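# Place black cylinder and water bottle inside cardboard box

## Task

Get both the black cylinder and the water bottle inside the cardboard box, with the box still upright on the table, and finish with neither hand in contact with the box or either object.

## Robot and tools

Robot: two arms, left_arm and right_arm, each ending in an identical five-finger right hand (not mirrored, so every hand number and axis means the same on both). Calibrated bases in the scene frame: left_arm at (-0.060, +0.605, 0) m, right_arm at (+0.003, -0.561, 0) m. Cameras: cam_high, cam_low, cam_left_wrist, cam_right_wrist, each 672x504; wrist views may lag their arm while it moves.

Scene frame: origin at table-top height midway between the nominal bases, +x out over the table, +z up, left_arm on the +y side (image sides do not match these names). Positions, orientations (quat wxyz) and velocities in results use this frame.

Hand point: a point fixed to the palm, about 0.15 m out from the wrist flange along the fingers. Its +z runs along straight fingers, +y out of the palm, +x across the palm away from the thumb. Straight fingers extend 0.06 to 0.07 m past it; a wrist bracket on the little-finger side can strike things, and with fingers level the wrist may hang below the point and reach the table first. With the thumb turned in front of the palm, the hand can grip objects roughly 0.035 to 0.065 m thick.

The 28-number row (all values in [-1, 1], always both arms): left_arm dx, dy, dz, rx, ry, rz; left hand little, ring, middle, index, thumb_bend, thumb_turn, force_limit, speed; then the same fourteen for right_arm. The six pose numbers are an offset, not a pose: they are measured from that arm's Hand target at the start of the action or move, along scene axes; 1.0 equals 0.6 m for dx/dy/dz and 180 degrees for rx/ry/rz, which together form one rotation vector turning about the Hand target position. Sending all six as 0 re-requests the current Hand target. A translation longer than 1.0 is scaled down along its direction. The eight hand numbers are absolute settings: fingers and thumb_bend -1 straight to +1 curled; thumb_turn -1 beside the palm to +1 opposite the fingers; force_limit -1 to +1 maps to about 0 to 10 N at the fingertip (15 N for the two thumb motors); speed rises from near zero at -1 to full at +0.48 and stays full above. No value means "leave as is": to keep a hand unchanged, resend the eight numbers from its last executed row (if none yet, its hand_measured six plus hand_force_limit and hand_speed). For a gentle grip close with speed at -0.94 or lower.

execute_actions(actions, cameras): actions is a list of actions; each action is a list of up to 15 rows, one per 1/30 s step, the final row repeating if fewer are given. Every row of one action counts from that action's start pose, so repeating an offset keeps moving further. cameras: list of names, ["all"], or []; default shows all only when actions is empty. An unknown camera name invalidates the call.

move(target, speed, blend, stop_force, zero, blocking, cameras): straight-line path of each hand point toward one row or a list of up to 15 rows, all offsets from the Hand targets at the move's start. speed in m/s, 0.002 to 3.2 (default 0.25), rotation capped at twice that in rad/s; one value or one per target. blend in metres rounds corners in a list (0 means stop at each). stop_force in newtons, 4 to 120, ends an arm's path when its wrist sensor feels that much resistance; unreliable while the hand rotates, and it should be left out when backing away from something being pressed. zero (only with stop_force) re-zeroes first, default true. blocking=false returns after about 0.5 s while the move continues; not allowed together with stop_force. Paths do not avoid obstacles or the other arm; they last 0.5 to 10 s. The result adds a "move:" line: done, off_target, moving, held or fault per arm, plus limits=paced (pose clipped) or limits=held (steps withheld). Avoid paths passing near an arm's own base.

wait(seconds 0 to 10): lets time pass holding commands. stop(): brakes a running move. zoom_image(camera, region [x0, y0, x1, y1] pixels, at most 504 by 504) on the latest image. show_instructions(): shows the reference image. zero_wrist_force(arm): tares that arm's wrist sensor. finished_scene(scene=1): ends the scene irreversibly.

Result lines: end_effector_position (m), quat, velocities; Hand target (your last commanded pose after clipping, the base for next offsets; the arm often rests a little short of it); hand_measured, hand_stopped_by (moving, target, force, stalled, fault) and hand_load_n (N, positive pushes a finger open), all in the six-motor order; Wrist force/torque in the hand's own axes plus the peak since last shown; joint positions and torques; motor temperatures, MOTOR HOT above 70 °C.

Limits: each control step clips commanded orientation to 32 degrees from measured. Commands lag about 0.09 to 0.22 s; fast motions overshoot. A clearance check may hold commands bringing the arms too close, but contact between arms, including one hand gripping the other's fingers, can fail the scene. Contact torque at joint limits (306, 306, 139, 50.2, 50.2, 50.2 N m) or about 150 N of external force stops the arm for 10 s; 85 °C motors brake the arm for 30 to 60 s. Arms are stiff: aiming even slightly past a firm contact can fault.

Avoid: knocking the box over, dropping or releasing moving objects, slamming or hard pressing, anything leaving the table, overloading fingers. Loose objects may get nudged occasionally. Release and withdraw both hands before finishing.

Each tool is called after "Request:" in YAML: its name, and indented under it one key for each argument.

Reference images:

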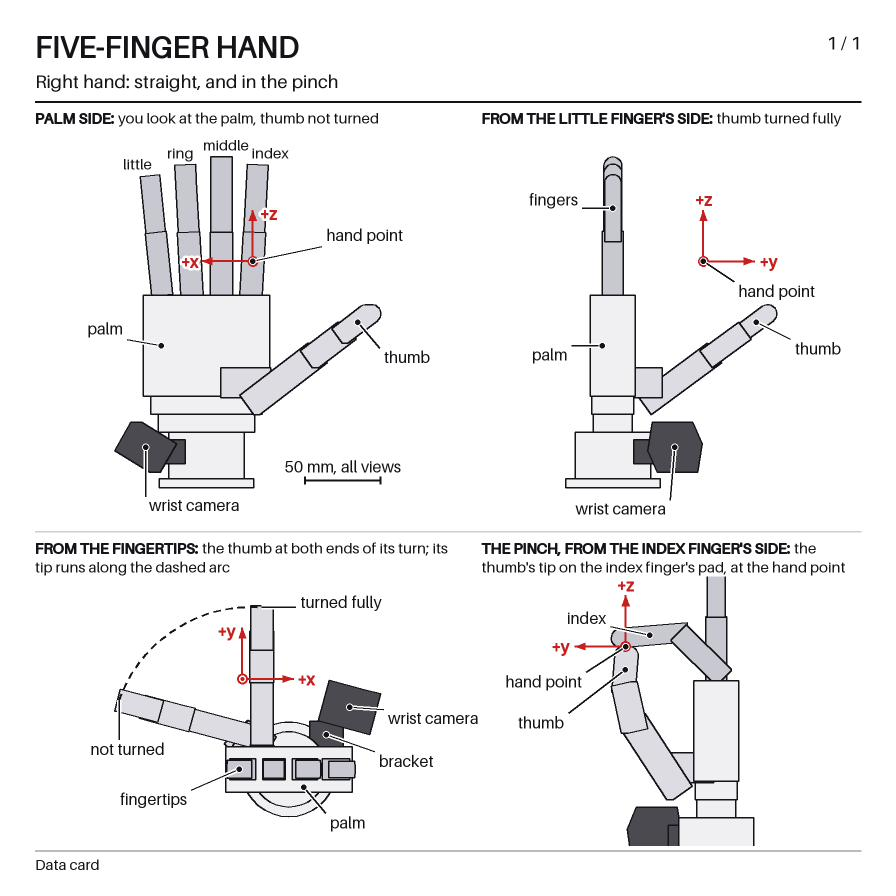

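## Session

Request:
execute_actions:
  actions: []

Scene clock: 0.00 s.
left_arm: end_effector_position=(+0.7213, +0.1310, +0.3061) hand_measured=(-1.000, -1.000, -1.000, -1.000, -1.000, -1.000) hand_load_n=(+0.0, +0.0, +0.0, +0.0, +0.0, +0.0) hand_stopped_by=(target, target, target, target, target, target) hand_force_limit=0.00 hand_speed=-0.80 end_effector_quat_wxyz=(-0.004, -0.167, +0.986, +0.008) | right_arm: end_effector_position=(+0.3799, -0.4487, +0.1394) hand_measured=(-1.000, -1.000, -1.000, -1.000, -1.000, -1.000) hand_load_n=(-0.5, +0.0, +0.0, +0.0, +0.0, +0.0) hand_stopped_by=(target, target, target, target, target, target) hand_force_limit=0.00 hand_speed=-0.80 end_effector_quat_wxyz=(-0.010, +0.052, +0.999, -0.007)
Joint positions: left_arm=[-0.794 -0.674 0.661 1.601 1.568 -2.704] | right_arm=[-0.366 -1.565 2.309 0.841 1.59 -1.819]
Joint velocities: within noise
Joint torques (N m): no reading
Motor temperatures (°C): left_arm=[34 32 23 37 32 35] | right_arm=[31 25 27 35 35 35]
Wrist force (N): no reading
Wrist torque (N m): no reading
Wrist force, peak (N): no reading
Hand target: left_arm +0.7213, +0.1310, +0.3061; -0.004, -0.167, +0.986, +0.008 | right_arm +0.3799, -0.4487, +0.1394; -0.010, +0.052, +0.999, -0.007

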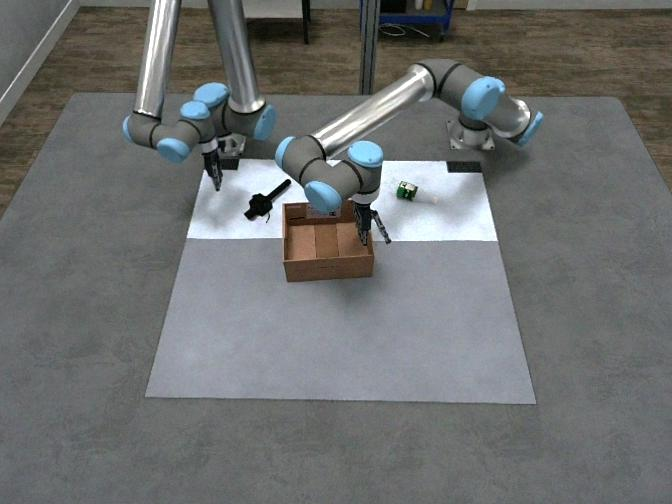

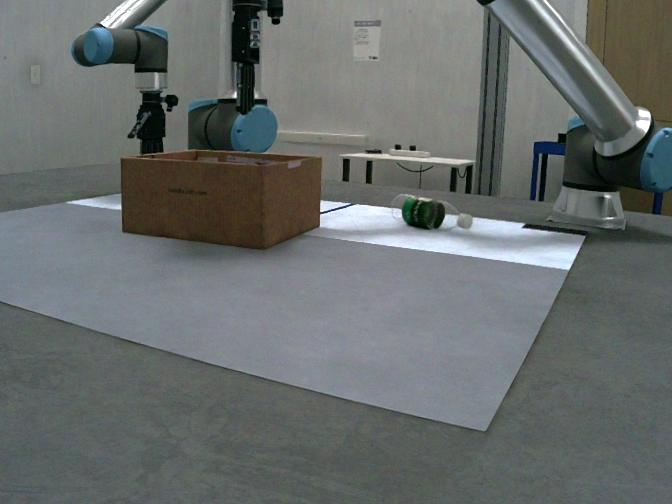

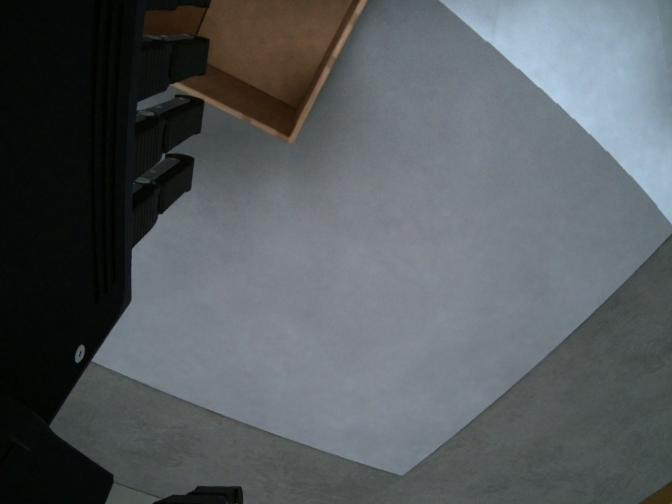

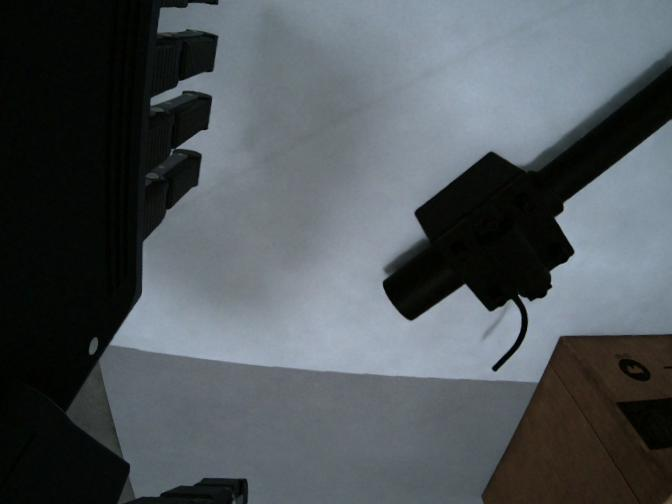

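Request:
zoom_image:
  camera: "cam_high"
  region: [200, 140, 480, 300]

Request:
zoom_image:
  camera: "cam_low"
  region: [100, 120, 520, 270]

Scaled by 1.800 from the camera's 672x504 image, which has a finer 960x720 frame.

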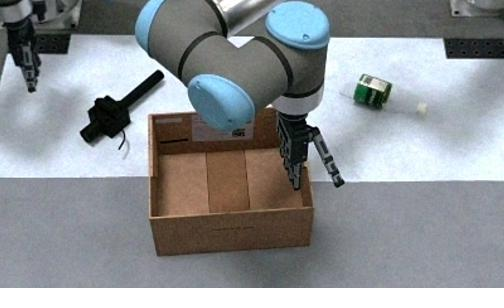

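Scaled by 1.200 from the camera's 672x504 image, which has a finer 960x720 frame.

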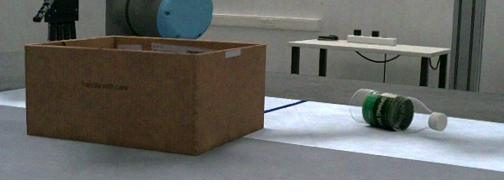

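Request:
zoom_image:
  camera: "cam_right_wrist"
  region: [340, 20, 672, 400]

Request:
move:
  target: [-0.65, 0.33, 0.05, 0, 0, 0.33, -1, -1, -1, -1, -1, -1, 0, -0.8, 0,0,0.15,0,0,0, -1,-1,-1,-1,-1,-1,0,-0.8]
  cameras: ["all"]

Scaled by 1.326 from the camera's 672x504 image, which has a finer 960x720 frame.

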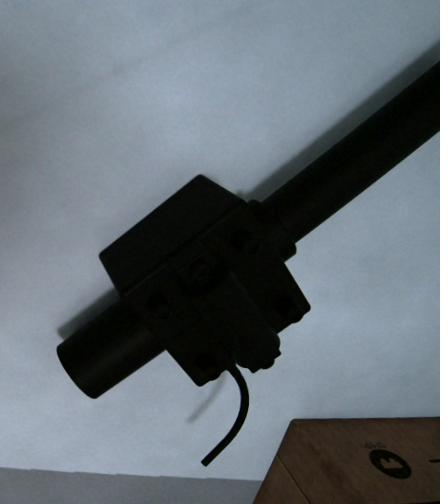

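Scene clock: 6.47 s.
left_arm: end_effector_position=(+0.3314, +0.3289, +0.3361) hand_measured=(-1.000, -1.000, -1.000, -1.000, -1.000, -1.000) hand_load_n=(+0.0, +0.0, +0.0, +0.0, +0.0, +0.0) hand_stopped_by=(target, target, target, target, target, target) hand_force_limit=0.00 hand_speed=-0.80 end_effector_quat_wxyz=(-0.007, -0.633, +0.774, +0.005) | right_arm: end_effector_position=(+0.3800, -0.4487, +0.2295) hand_measured=(-1.000, -1.000, -1.000, -1.000, -1.000, -1.000) hand_load_n=(+0.0, +0.0, +0.0, +0.0, -0.5, +0.0) hand_stopped_by=(target, target, target, target, target, target) hand_force_limit=0.00 hand_speed=-0.80 end_effector_quat_wxyz=(-0.010, +0.052, +0.999, -0.007)
Joint positions: left_arm=[-0.934 -1.407 1.734 1.253 1.585 -3.881] | right_arm=[-0.366 -1.679 2.218 1.046 1.59 -1.819]
Joint torques (N m): left_arm=[14.04 -70.02 -24.85 6.13 -1 -2.12] | right_arm=[3.67 -10.06 -22.79 0.85 -1.17 -0.22]
Wrist force (N): left_arm=[0.2 0.4 0.0] | right_arm=[-0.3 0.3 -0.1]
Wrist torque (N m): left_arm=[0.02 -0.11 0.06] | right_arm=[0.03 0.06 -0.01]
Wrist force, peak (N): left_arm=[-0.6 2.2 -0.2] | right_arm=[-0.6 0.5 -0.3]
Hand target: left_arm +0.3313, +0.3290, +0.3361; -0.007, -0.633, +0.774, +0.005 | right_arm +0.3799, -0.4487, +0.2294; -0.010, +0.052, +0.999, -0.007
Off the commanded pose: left_arm 0.000 m, 0 deg | right_arm 0.000 m, 0 deg.
move: done
camera_calibration:
cam_left_wrist: T_world_to_cam=[[-0.994712, -0.0680042, 0.0769637, 0.316116], [-0.0222259, 0.874156, 0.485136, -0.440218], [-0.10027, 0.48086, -0.871045, 0.281888], [0, 0, 0, 1]] pos_world=[0.332925, 0.270768, 0.434774]
cam_right_wrist: T_world_to_cam=[[-0.162095, 0.986605, 0.0183094, 0.500293], [0.871753, 0.134482, 0.471128, -0.376751], [0.462355, 0.0923288, -0.881875, 0.184125], [0, 0, 0, 1]] pos_world=[0.324397, -0.459926, 0.330713]

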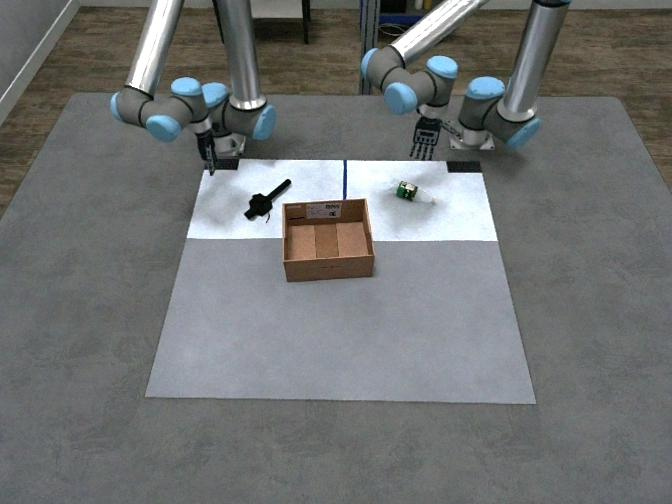

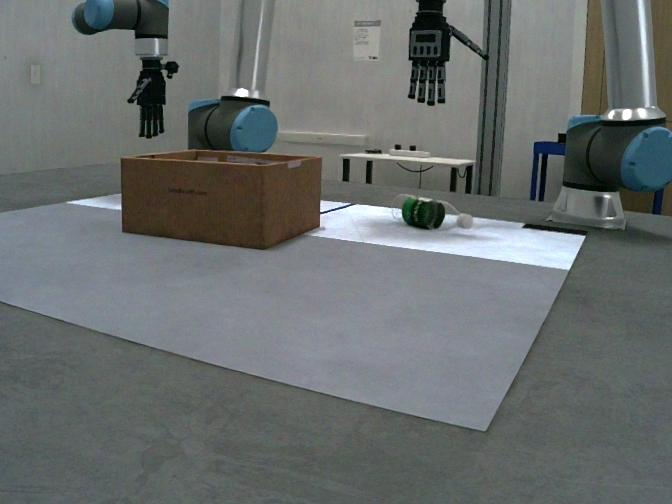

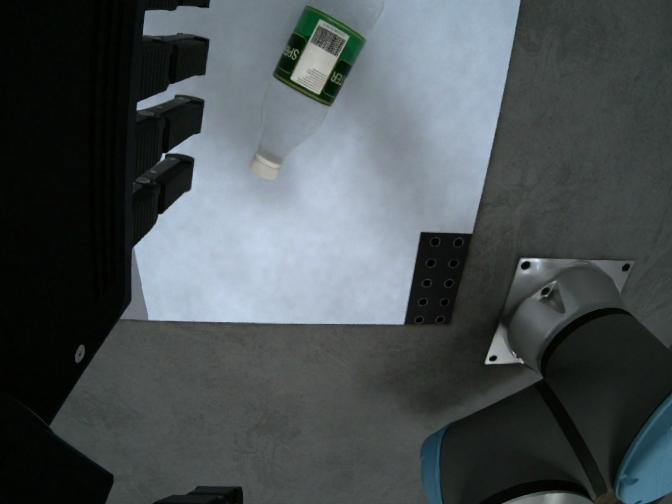

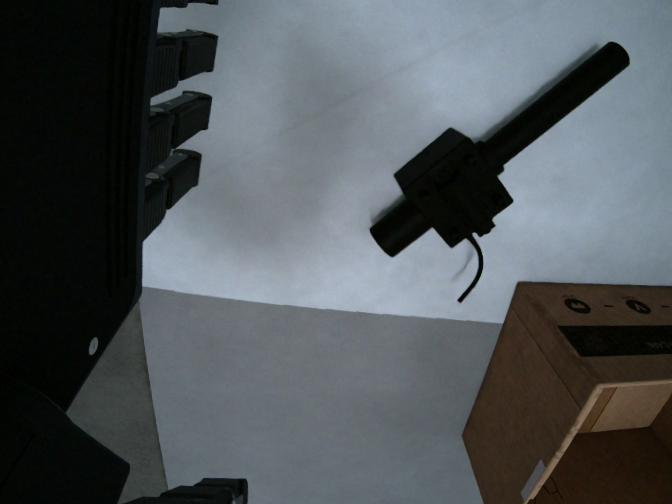

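Request:
zoom_image:
  camera: "cam_high"
  region: [230, 160, 450, 300]

Request:
zoom_image:
  camera: "cam_low"
  region: [100, 130, 500, 270]

Request:
zoom_image:
  camera: "cam_right_wrist"
  region: [340, 20, 672, 350]

Request:
zoom_image:
  camera: "cam_left_wrist"
  region: [180, 0, 450, 200]

Scaled by 2.291 from the camera's 672x504 image, which has a finer 960x720 frame.

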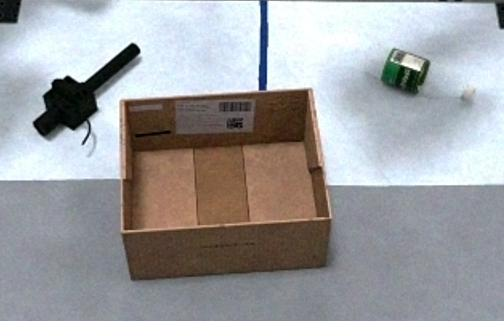

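Scaled by 1.260 from the camera's 672x504 image, which has a finer 960x720 frame.

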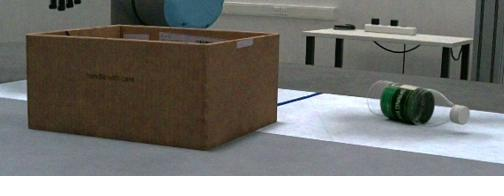

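Scaled by 1.518 from the camera's 672x504 image, which has a finer 960x720 frame.

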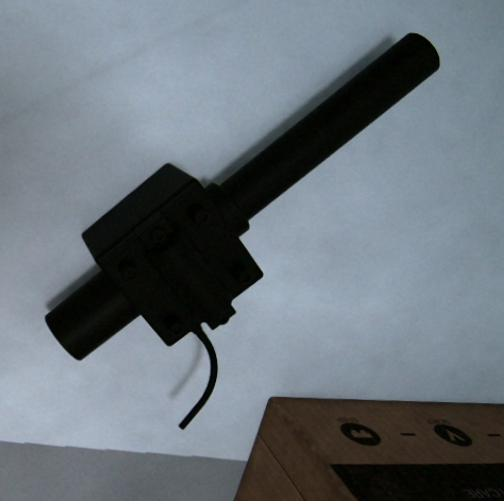

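Scaled by 1.867 from the camera's 672x504 image, which has a finer 960x720 frame.

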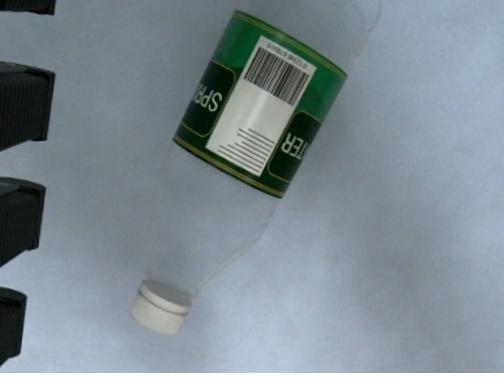

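Request:
move:
  target: [0.008, -0.0415, -0.227, -0.0756, -0.2389, -0.0653, -1, -1, -1, -1, -1, 1, 0, 0.3, -0.18,0.16,-0.05,0,0,0, -1,-1,-1,-1,-1,-1,0,-0.8]
  cameras: ["all"]

Request:
zoom_image:
  camera: "cam_right_wrist"
  region: [200, 100, 600, 400]

Request:
zoom_image:
  camera: "cam_low"
  region: [340, 100, 540, 250]

Scene clock: 16.07 s.
left_arm: end_effector_position=(+0.3361, +0.3041, +0.2001) hand_measured=(-1.000, -1.000, -1.000, -1.000, -1.000, +1.000) hand_load_n=(+0.0, +0.0, +0.0, +0.0, +0.0, +0.0) hand_stopped_by=(target, target, target, target, target, target) hand_force_limit=0.00 hand_speed=0.30 end_effector_quat_wxyz=(+0.203, -0.506, +0.777, -0.315) | right_arm: end_effector_position=(+0.2719, -0.3527, +0.1994) hand_measured=(-1.000, -1.000, -1.000, -1.000, -1.000, -1.000) hand_load_n=(+0.0, +0.0, +0.0, +0.0, +0.0, +0.0) hand_stopped_by=(target, target, target, target, target, target) hand_force_limit=0.00 hand_speed=-0.80 end_effector_quat_wxyz=(-0.010, +0.052, +0.999, -0.007)
Joint positions: left_arm=[-1.302 -1.671 2.21 0.481 1.002 -3.867] | right_arm=[-0.099 -1.793 2.372 1.011 1.586 -1.552]
Joint torques (N m): left_arm=[-6.82 -6.91 -25.99 0.21 -1.87 -2.17] | right_arm=[10.89 0.65 -45.46 7.05 2.01 0.11]
Wrist force (N): left_arm=[0.1 0.9 -0.6] | right_arm=[-0.2 -0.1 -0.6]
Wrist torque (N m): left_arm=[0.24 -0.17 -0.02] | right_arm=[0.01 0.07 0.15]
Wrist force, peak (N): left_arm=[-0.1 2.2 -0.2] | right_arm=[-1.0 -0.4 -0.4]
Hand target: left_arm +0.3361, +0.3041, +0.1999; +0.203, -0.506, +0.777, -0.315 | right_arm +0.2719, -0.3527, +0.1994; -0.010, +0.052, +0.999, -0.007
Off the commanded pose: left_arm 0.000 m, 0 deg | right_arm 0.000 m, 0 deg.
move: done
camera_calibration:
cam_left_wrist: T_world_to_cam=[[-0.777984, 0.0552265, -0.625852, 0.359919], [-0.0962059, 0.97391, 0.205532, -0.301914], [0.620874, 0.220111, -0.752374, -0.0110185], [0, 0, 0, 1]] pos_world=[0.257807, 0.276585, 0.279019]
cam_right_wrist: T_world_to_cam=[[-0.162037, 0.986612, 0.0184515, 0.388571], [0.871766, 0.134364, 0.471137, -0.281379], [0.46235, 0.092427, -0.881867, 0.198685], [0, 0, 0, 1]] pos_world=[0.216397, -0.363926, 0.300612]

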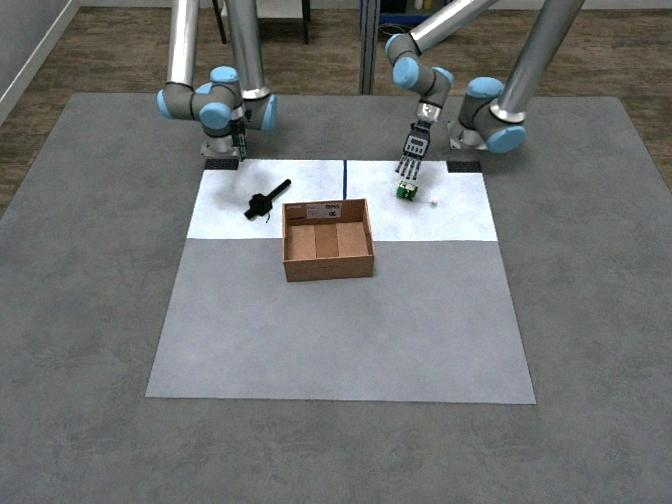

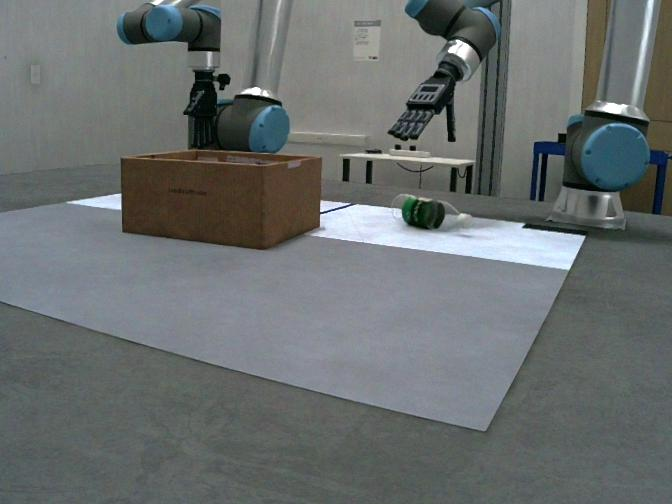

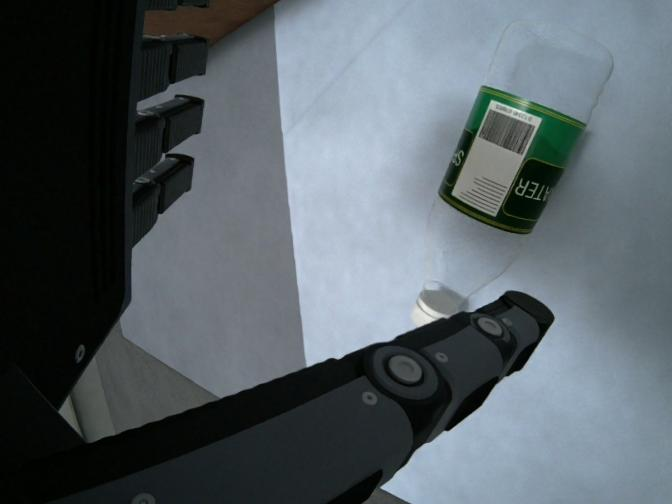

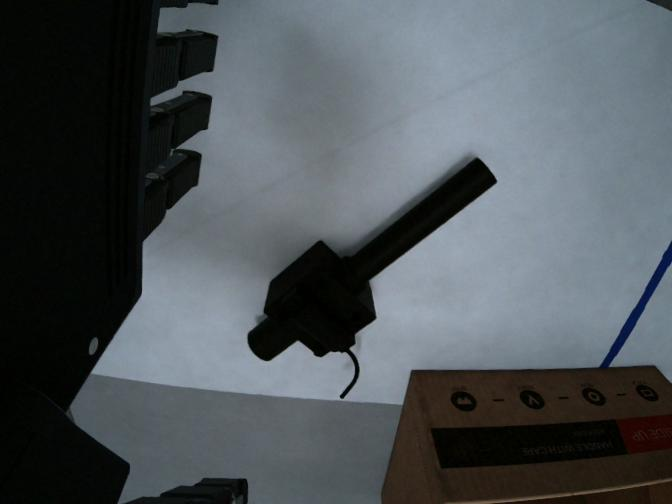

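Scaled by 1.260 from the camera's 672x504 image, which has a finer 960x720 frame.

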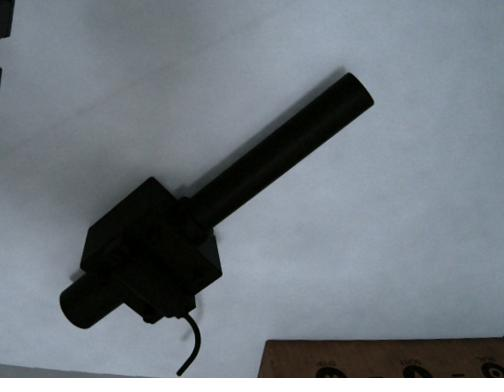

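Scaled by 2.520 from the camera's 672x504 image, which has a finer 960x720 frame.

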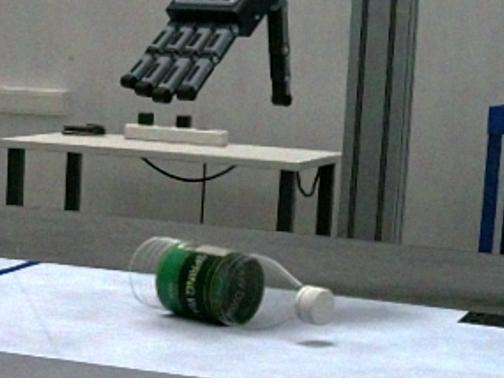

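Request:
move:
  target: [0, 0, -0.263, 0,0,0, -1, -1, -1, -1, -1, 1, 0, 0.3, 0,0,0,0,0,0, -1,-1,-1,-1,-1,-1,0,-0.8]
  speed: 0.15
  stop_force: 10
  cameras: ["cam_left_wrist","cam_low"]

Request:
zoom_image:
  camera: "cam_low"
  region: [340, 100, 540, 250]

Scene clock: 19.80 s.
left_arm: end_effector_position=(+0.3361, +0.3041, +0.0422) hand_measured=(-1.000, -1.000, -1.000, -1.000, -1.000, +1.000) hand_load_n=(+0.0, +0.0, +0.0, +0.0, +0.0, +0.0) hand_stopped_by=(target, target, target, target, target, target) hand_force_limit=0.00 hand_speed=0.30 end_effector_quat_wxyz=(+0.203, -0.506, +0.777, -0.315) | right_arm: end_effector_position=(+0.2719, -0.3527, +0.1994) hand_measured=(-1.000, -1.000, -1.000, -1.000, -1.000, -1.000) hand_load_n=(+0.0, +0.0, +0.0, +0.0, +0.0, +0.0) hand_stopped_by=(target, target, target, target, target, target) hand_force_limit=0.00 hand_speed=-0.80 end_effector_quat_wxyz=(-0.010, +0.052, +0.999, -0.007)
Joint positions: left_arm=[-1.302 -1.445 2.351 0.115 1.002 -3.867] | right_arm=[-0.099 -1.793 2.372 1.011 1.586 -1.552]
Joint torques (N m): left_arm=[16.46 -17.59 -35.05 0.19 1.14 -0.14] | right_arm=[6.17 -2.04 -45.29 7.74 2.31 -0.32]
Wrist force (N): left_arm=[-0.3 1.1 -0.5] | right_arm=[-0.3 0.0 -0.7]
Wrist torque (N m): left_arm=[0.23 -0.13 -0.04] | right_arm=[0.02 0.09 0.15]
Wrist force, peak (N): left_arm=[-0.3 2.2 0.6] | right_arm=[-0.7 -0.1 -0.9]
Hand target: left_arm +0.3361, +0.3041, +0.0421; +0.203, -0.506, +0.777, -0.315 | right_arm +0.2719, -0.3527, +0.1994; -0.010, +0.052, +0.999, -0.007
Off the commanded pose: left_arm 0.000 m, 0 deg | right_arm 0.000 m, 0 deg.
move: done
camera_calibration:
cam_left_wrist: T_world_to_cam=[[-0.777947, 0.055224, -0.625898, 0.261094], [-0.0962907, 0.973885, 0.20561, -0.269441], [0.620908, 0.220222, -0.752314, -0.129865], [0, 0, 0, 1]] pos_world=[0.257807, 0.276585, 0.121119]
Images, in order (width x height): cam_low 672x504, cam_left_wrist 672x504.

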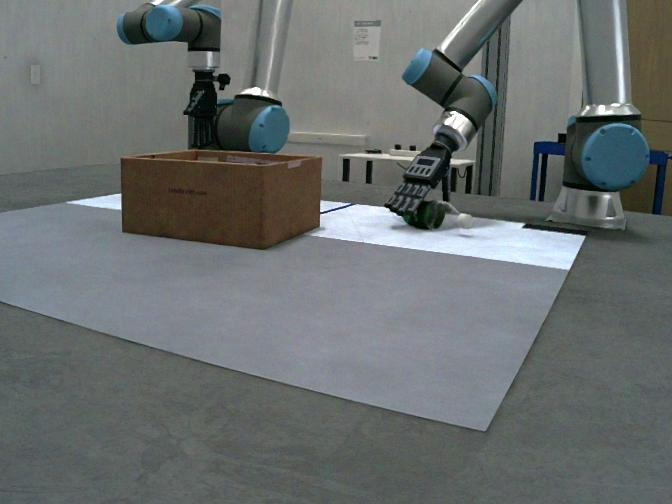

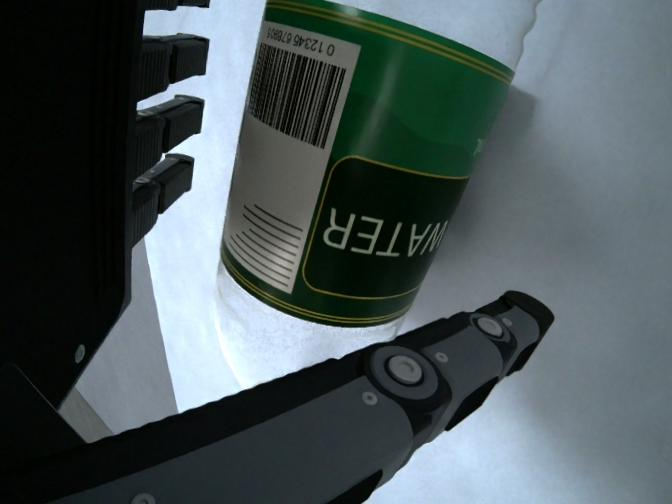

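Scaled by 2.520 from the camera's 672x504 image, which has a finer 960x720 frame.

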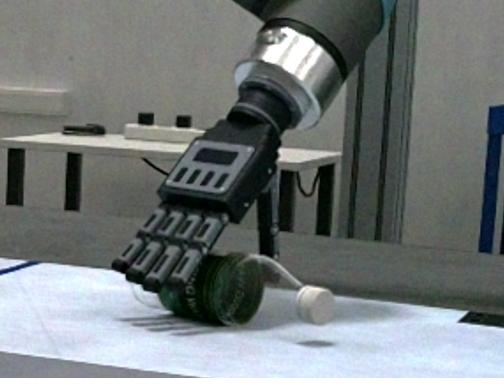

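Request:
move:
  target: [0, 0, -0.008, 0,0,0, -1, -1, -1, -1, -1, 1, 0, 0.3, 0,0,0,0,0,0, -1,-1,-1,-1,-1,-1,0,-0.8]
  speed: 0.05

Request:
move:
  target: [0, 0, 0, 0,0,0, 1, 1, 1, 1, 1, 1, -0.4, -0.6, 0,0,0,0,0,0, -1,-1,-1,-1,-1,-1,0,-0.8]
  cameras: ["cam_left_wrist","cam_low"]

Scene clock: 21.03 s.
left_arm: end_effector_position=(+0.3361, +0.3041, +0.0372) hand_measured=(-1.000, -1.000, -1.000, -1.000, -1.000, +1.000) hand_load_n=(+0.0, +0.0, +0.0, +0.0, +0.0, +0.0) hand_stopped_by=(target, target, target, target, target, target) hand_force_limit=0.00 hand_speed=0.30 end_effector_quat_wxyz=(+0.203, -0.506, +0.777, -0.315) | right_arm: end_effector_position=(+0.2719, -0.3527, +0.1994) hand_measured=(-1.000, -1.000, -1.000, -1.000, -1.000, -1.000) hand_load_n=(-0.5, +0.0, +0.0, +0.0, +0.0, +0.0) hand_stopped_by=(target, target, target, target, target, target) hand_force_limit=0.00 hand_speed=-0.80 end_effector_quat_wxyz=(-0.010, +0.052, +0.999, -0.007)
Joint positions: left_arm=[-1.302 -1.436 2.355 0.103 1.002 -3.867] | right_arm=[-0.099 -1.793 2.372 1.011 1.586 -1.552]
Joint torques (N m): left_arm=[16.75 -45.37 -15.55 3.9 1.73 -0.21] | right_arm=[2.95 -3.16 -45.61 7.74 2.21 -0.72]
Wrist force (N): left_arm=[-0.3 1.1 -0.7] | right_arm=[-0.2 0.0 -0.6]
Wrist torque (N m): left_arm=[0.23 -0.12 -0.05] | right_arm=[0.02 0.08 0.15]
Wrist force, peak (N): left_arm=[0.0 1.2 -0.8] | right_arm=[-0.1 0.2 -0.9]
Hand target: left_arm +0.3361, +0.3041, +0.0373; +0.203, -0.506, +0.777, -0.315 | right_arm +0.2719, -0.3527, +0.1994; -0.010, +0.052, +0.999, -0.007
Off the commanded pose: left_arm 0.000 m, 0 deg | right_arm 0.000 m, 0 deg.
move: done

Scene clock: 21.97 s.
left_arm: end_effector_position=(+0.3361, +0.3041, +0.0373) hand_measured=(-0.268, -0.304, -0.304, -0.306, -0.654, +1.000) hand_load_n=(+10.5, +0.0, +0.5, +7.5, +22.5, +7.5) hand_stopped_by=(force, force, force, force, force, target) hand_force_limit=-0.40 hand_speed=-0.60 end_effector_quat_wxyz=(+0.203, -0.506, +0.777, -0.315) | right_arm: end_effector_position=(+0.2719, -0.3527, +0.1994) hand_measured=(-1.000, -1.000, -1.000, -1.000, -1.000, -1.000) hand_load_n=(+0.0, +0.0, +0.0, +0.0, +0.0, +0.0) hand_stopped_by=(target, target, target, target, target, target) hand_force_limit=0.00 hand_speed=-0.80 end_effector_quat_wxyz=(-0.010, +0.052, +0.999, -0.007)
Joint positions: left_arm=[-1.302 -1.436 2.355 0.103 1.002 -3.867] | right_arm=[-0.099 -1.793 2.372 1.011 1.586 -1.552]
Joint torques (N m): left_arm=[17.29 -56.89 -28.4 4.7 0.7 0.49] | right_arm=[0.9 -2.48 -45.58 7.43 1.95 -1.3]
Wrist force (N): left_arm=[-0.4 0.7 -0.8] | right_arm=[-0.1 0.0 -0.9]
Wrist torque (N m): left_arm=[0.24 -0.16 -0.02] | right_arm=[0.05 0.07 0.16]
Wrist force, peak (N): left_arm=[0.1 1.4 -0.4] | right_arm=[-0.5 0.1 -0.8]
Hand target: left_arm +0.3361, +0.3041, +0.0373; +0.203, -0.506, +0.777, -0.315 | right_arm +0.2719, -0.3527, +0.1994; -0.010, +0.052, +0.999, -0.007
Off the commanded pose: left_arm 0.000 m, 0 deg | right_arm 0.000 m, 0 deg.
move: done
camera_calibration:
cam_left_wrist: T_world_to_cam=[[-0.777953, 0.0552918, -0.625885, 0.258003], [-0.0962374, 0.973881, 0.205654, -0.268549], [0.620908, 0.220223, -0.752313, -0.133574], [0, 0, 0, 1]] pos_world=[0.257807, 0.276685, 0.116219]
Images, in order (width x height): cam_low 672x504, cam_left_wrist 672x504.

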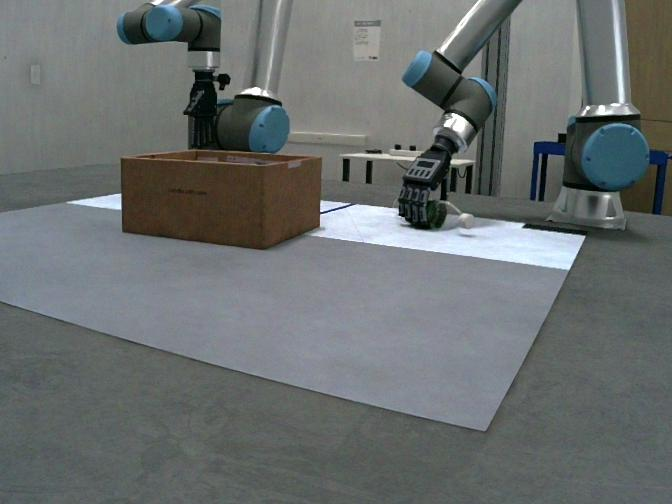

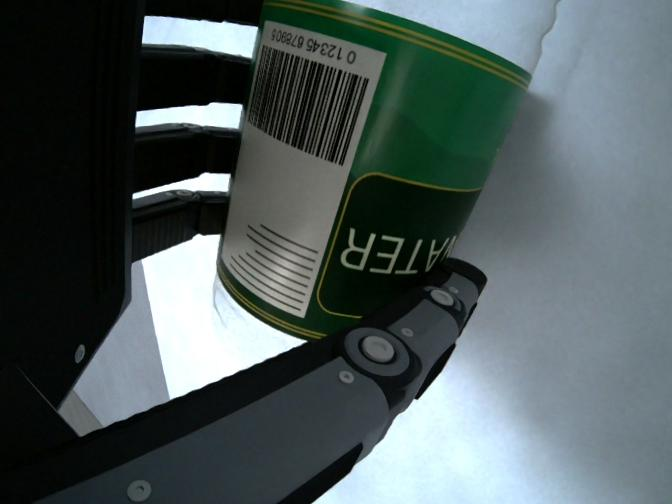

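Request:
move:
  target: [0, 0, 0, 0,0,0, 1, 1, 1, 1, -0.675, 1, -0.4, -0.95, 0,0,0,0,0,0, -1,-1,-1,-1,-1,-1,0,-0.8]

Scene clock: 22.97 s.
left_arm: end_effector_position=(+0.3361, +0.3041, +0.0373) hand_measured=(-0.268, -0.304, -0.304, -0.306, -0.680, +1.000) hand_load_n=(+8.0, +0.0, +0.0, +4.0, +12.0, +6.5) hand_stopped_by=(force, force, force, force, force, target) hand_force_limit=-0.40 hand_speed=-0.95 end_effector_quat_wxyz=(+0.203, -0.506, +0.777, -0.315) | right_arm: end_effector_position=(+0.2719, -0.3527, +0.1994) hand_measured=(-1.000, -1.000, -1.000, -1.000, -1.000, -1.000) hand_load_n=(+0.0, +0.0, +0.0, +0.0, +0.0, +0.0) hand_stopped_by=(target, target, target, target, target, target) hand_force_limit=0.00 hand_speed=-0.80 end_effector_quat_wxyz=(-0.010, +0.052, +0.999, -0.007)
Joint positions: left_arm=[-1.302 -1.436 2.354 0.103 1.002 -3.867] | right_arm=[-0.099 -1.793 2.372 1.011 1.586 -1.552]
Joint torques (N m): left_arm=[12.88 -57.4 -32.6 3.91 0.3 1.15] | right_arm=[-2.04 -2.26 -45.14 7.6 2.22 -1.91]
Wrist force (N): left_arm=[-0.2 0.2 -1.0] | right_arm=[-0.2 0.2 -0.3]
Wrist torque (N m): left_arm=[0.23 -0.15 -0.03] | right_arm=[0.02 0.06 0.16]
Wrist force, peak (N): left_arm=[-0.7 0.8 -0.8] | right_arm=[-0.3 0.1 -0.8]
Hand target: left_arm +0.3361, +0.3041, +0.0373; +0.203, -0.506, +0.777, -0.315 | right_arm +0.2719, -0.3527, +0.1994; -0.010, +0.052, +0.999, -0.007
Off the commanded pose: left_arm 0.000 m, 0 deg | right_arm 0.000 m, 0 deg.
move: done

Request:
move:
  target: [0, 0, 0, 0,0,0, 1, 0.98, 0.98, 1, -0.675, 1, -0.4, -0.95, 0,0,0.08,0,0,0.4, -1,-1,-1,-1,-1,-1,0,-0.8]

Request:
move:
  target: [0, 0, 0.2, 0,0,0, 1, 0.98, 0.98, 1, -0.675, 1, -0.4, -0.95, 0.062,0.151,0,0,0,0.418, -1,-1,-1,-1,-1,1,0,0.3]
  cameras: ["all"]

Scene clock: 30.97 s.
left_arm: end_effector_position=(+0.3361, +0.3041, +0.0373) hand_measured=(-0.268, -0.282, -0.290, -0.304, -0.680, +1.000) hand_load_n=(+4.5, +4.0, +2.5, +1.5, +14.5, +6.5) hand_stopped_by=(force, force, force, force, force, target) hand_force_limit=-0.40 hand_speed=-0.95 end_effector_quat_wxyz=(+0.203, -0.506, +0.777, -0.315) | right_arm: end_effector_position=(+0.2720, -0.3527, +0.2474) hand_measured=(-1.000, -1.000, -1.000, -1.000, -1.000, -1.000) hand_load_n=(+0.0, +0.0, +0.0, +0.0, +0.0, -0.5) hand_stopped_by=(target, target, target, target, target, target) hand_force_limit=0.00 hand_speed=-0.80 end_effector_quat_wxyz=(-0.004, -0.545, +0.838, -0.011)
Joint positions: left_arm=[-1.302 -1.436 2.354 0.103 1.002 -3.867] | right_arm=[-0.056 -1.702 2.196 1.069 1.594 -2.765]
Joint torques (N m): left_arm=[12.49 -56.22 -30.31 1.75 -1.02 1.64] | right_arm=[-3.44 -31.48 -22.91 1.66 -0.78 -1.76]
Wrist force (N): left_arm=[0.1 0.7 -0.8] | right_arm=[-0.9 -0.1 -0.4]
Wrist torque (N m): left_arm=[0.25 -0.17 -0.02] | right_arm=[-0.04 0.12 -0.20]
Wrist force, peak (N): left_arm=[0.3 0.6 -1.2] | right_arm=[-0.8 -0.2 -0.9]
Hand target: left_arm +0.3361, +0.3041, +0.0373; +0.203, -0.506, +0.777, -0.315 | right_arm +0.2719, -0.3527, +0.2474; -0.004, -0.545, +0.838, -0.011
Off the commanded pose: left_arm 0.000 m, 0 deg | right_arm 0.000 m, 0 deg.
move: done

Scene clock: 34.07 s.
left_arm: end_effector_position=(+0.3361, +0.3040, +0.1575) hand_measured=(-0.268, -0.282, -0.290, -0.304, -0.680, +1.000) hand_load_n=(+4.5, +4.0, +2.5, +1.5, +14.5, +6.5) hand_stopped_by=(force, force, force, force, force, target) hand_force_limit=-0.40 hand_speed=-0.95 end_effector_quat_wxyz=(+0.203, -0.506, +0.777, -0.315) | right_arm: end_effector_position=(+0.3092, -0.2621, +0.2474) hand_measured=(-1.000, -1.000, -1.000, -1.000, -1.000, +1.000) hand_load_n=(+0.0, +0.0, +0.0, +0.0, +0.0, +0.0) hand_stopped_by=(target, target, target, target, target, target) hand_force_limit=0.00 hand_speed=0.30 end_effector_quat_wxyz=(-0.004, +0.943, -0.331, +0.011)
Joint positions: left_arm=[-1.302 -1.622 2.256 0.387 1.002 -3.867] | right_arm=[0.354 -1.454 1.948 1.055 1.579 -3.669]
Joint torques (N m): left_arm=[2.47 -9.48 -18.08 0.96 0.04 -1.11] | right_arm=[5.01 -54.28 -22.55 5.8 -0.41 -1.43]
Wrist force (N): left_arm=[0.1 1.3 -0.3] | right_arm=[-0.4 0.1 -0.7]
Wrist torque (N m): left_arm=[0.26 -0.17 -0.08] | right_arm=[0.06 0.04 -0.12]
Wrist force, peak (N): left_arm=[0.1 1.6 0.0] | right_arm=[-1.0 0.1 -0.7]
Hand target: left_arm +0.3361, +0.3041, +0.1573; +0.203, -0.506, +0.777, -0.315 | right_arm +0.3091, -0.2621, +0.2474; -0.004, +0.944, -0.331, +0.011
Off the commanded pose: left_arm 0.000 m, 0 deg | right_arm 0.000 m, 0 deg.
move: done
camera_calibration:
cam_left_wrist: T_world_to_cam=[[-0.777881, 0.0551209, -0.625989, 0.333293], [-0.0962605, 0.973938, 0.205377, -0.293115], [0.620995, 0.220017, -0.752302, -0.043092], [0, 0, 0, 1]] pos_world=[0.257807, 0.276585, 0.236419]
cam_right_wrist: T_world_to_cam=[[-0.397785, -0.917294, 0.0183967, -0.121812], [-0.805785, 0.358877, 0.471081, 0.228769], [-0.438722, 0.172565, -0.881898, 0.515071], [0, 0, 0, 1]] pos_world=[0.361857, -0.282721, 0.348712]

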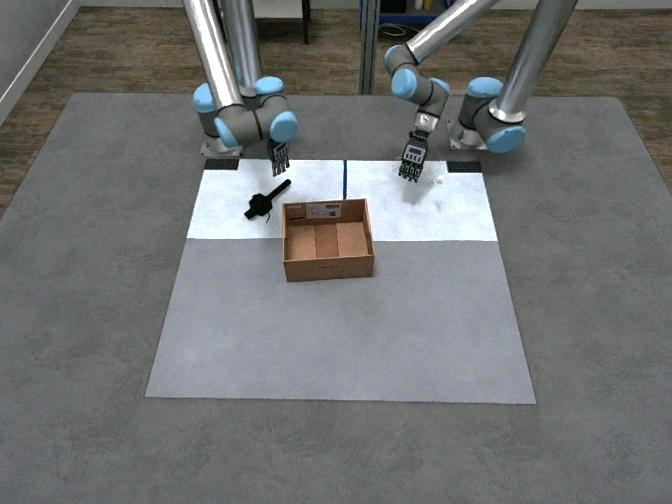

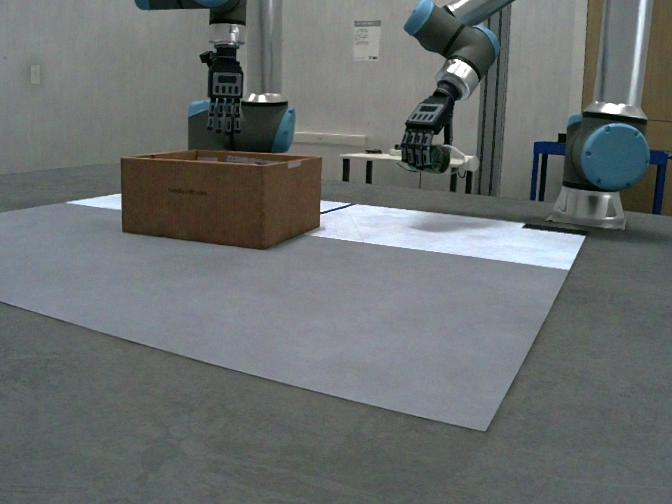

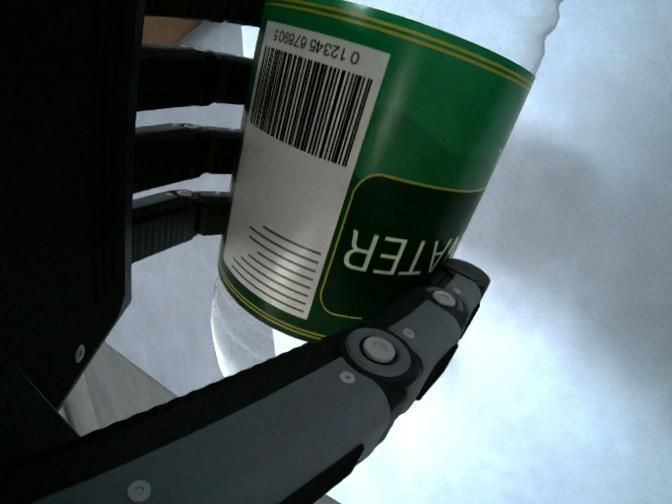

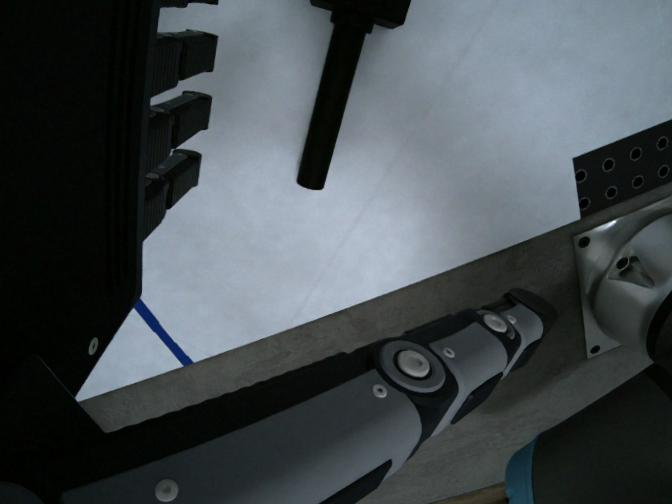

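Request:
move:
  target: [0.273, 0.027, 0.271, 0.0142,0.0829,0.1552, 1, 0.98, 0.98, 1, -0.675, 1, -0.4, -0.95, -0.007,0.01,-0.196,0.195,-0.1565,0, -1,-1,-1,-1,-1,1,0,0.3]
  cameras: ["all"]

Scene clock: 37.80 s.
left_arm: end_effector_position=(+0.4999, +0.3203, +0.3198) hand_measured=(-0.268, -0.282, -0.290, -0.304, -0.680, +1.000) hand_load_n=(+4.5, +4.0, +2.5, +1.5, +14.0, +7.0) hand_stopped_by=(force, force, force, force, force, target) hand_force_limit=-0.40 hand_speed=-0.95 end_effector_quat_wxyz=(-0.183, +0.709, -0.659, +0.172) | right_arm: end_effector_position=(+0.3049, -0.2562, +0.1298) hand_measured=(-1.000, -1.000, -1.000, -1.000, -1.000, +1.000) hand_load_n=(+0.0, +0.0, +0.0, +0.0, +0.0, +0.0) hand_stopped_by=(target, target, target, target, target, target) hand_force_limit=0.00 hand_speed=0.30 end_effector_quat_wxyz=(-0.365, +0.868, -0.308, +0.138)
Joint positions: left_arm=[-0.883 -1.373 1.661 0.972 1.163 -4.038] | right_arm=[-0.027 -1.769 2.442 0.317 0.984 -3.862]
Joint torques (N m): left_arm=[6.48 -66.04 -46 5.37 -2.16 0.13] | right_arm=[-7.05 -11.8 -27.17 -1.1 -3.15 1.92]
Wrist force (N): left_arm=[-0.2 0.9 0.4] | right_arm=[-1.0 0.1 -0.5]
Wrist torque (N m): left_arm=[0.11 -0.13 -0.13] | right_arm=[0.02 0.06 -0.05]
Wrist force, peak (N): left_arm=[0.1 3.2 -0.6] | right_arm=[-1.1 1.5 -0.2]
Hand target: left_arm +0.4999, +0.3203, +0.3199; -0.183, +0.709, -0.659, +0.172 | right_arm +0.3049, -0.2561, +0.1298; -0.365, +0.868, -0.308, +0.138
Off the commanded pose: left_arm 0.000 m, 0 deg | right_arm 0.000 m, 0 deg.
move: done
camera_calibration:
cam_left_wrist: T_world_to_cam=[[-0.84888, -0.32782, -0.414653, 0.651966], [-0.474108, 0.819057, 0.32306, -0.125717], [0.233719, 0.470829, -0.850703, 0.118433], [0, 0, 0, 1]] pos_world=[0.466158, 0.260935, 0.411706]
cam_right_wrist: T_world_to_cam=[[-0.228959, -0.707307, -0.668801, -0.0243639], [-0.973172, 0.150307, 0.174198, 0.314819], [-0.0226858, 0.690742, -0.722745, 0.393712], [0, 0, 0, 1]] pos_world=[0.309726, -0.336506, 0.213418]

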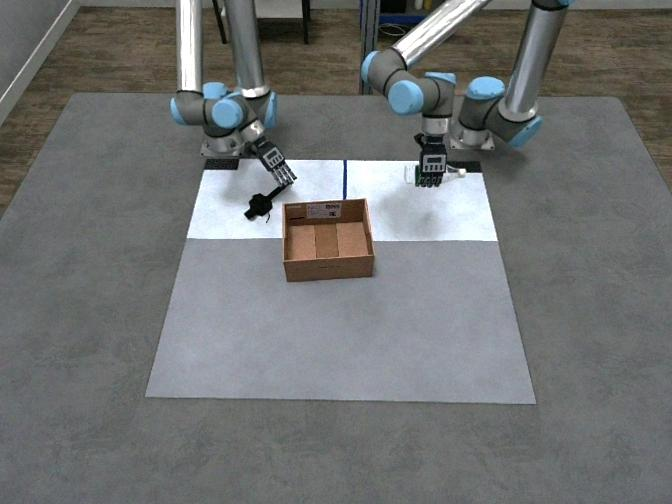

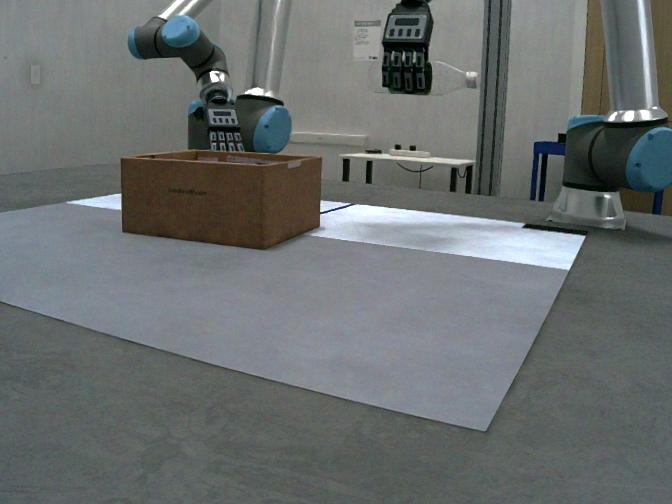

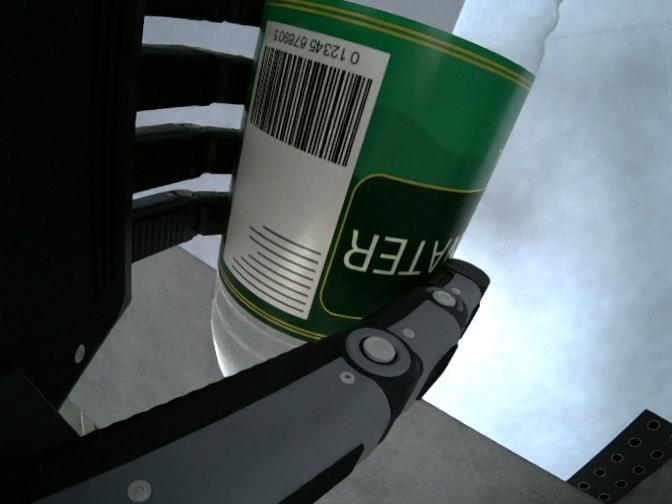

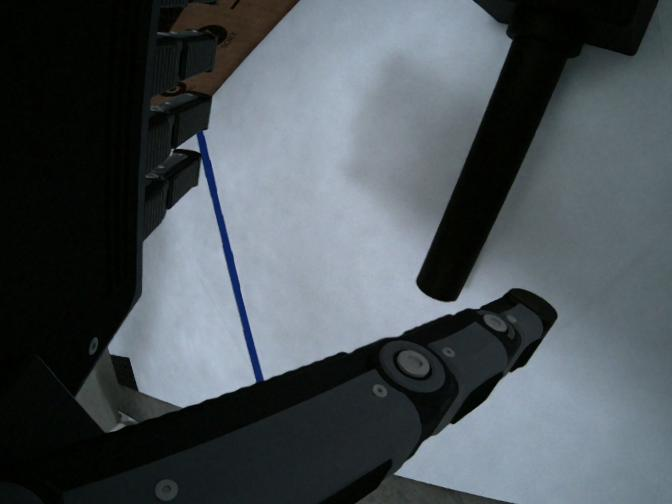

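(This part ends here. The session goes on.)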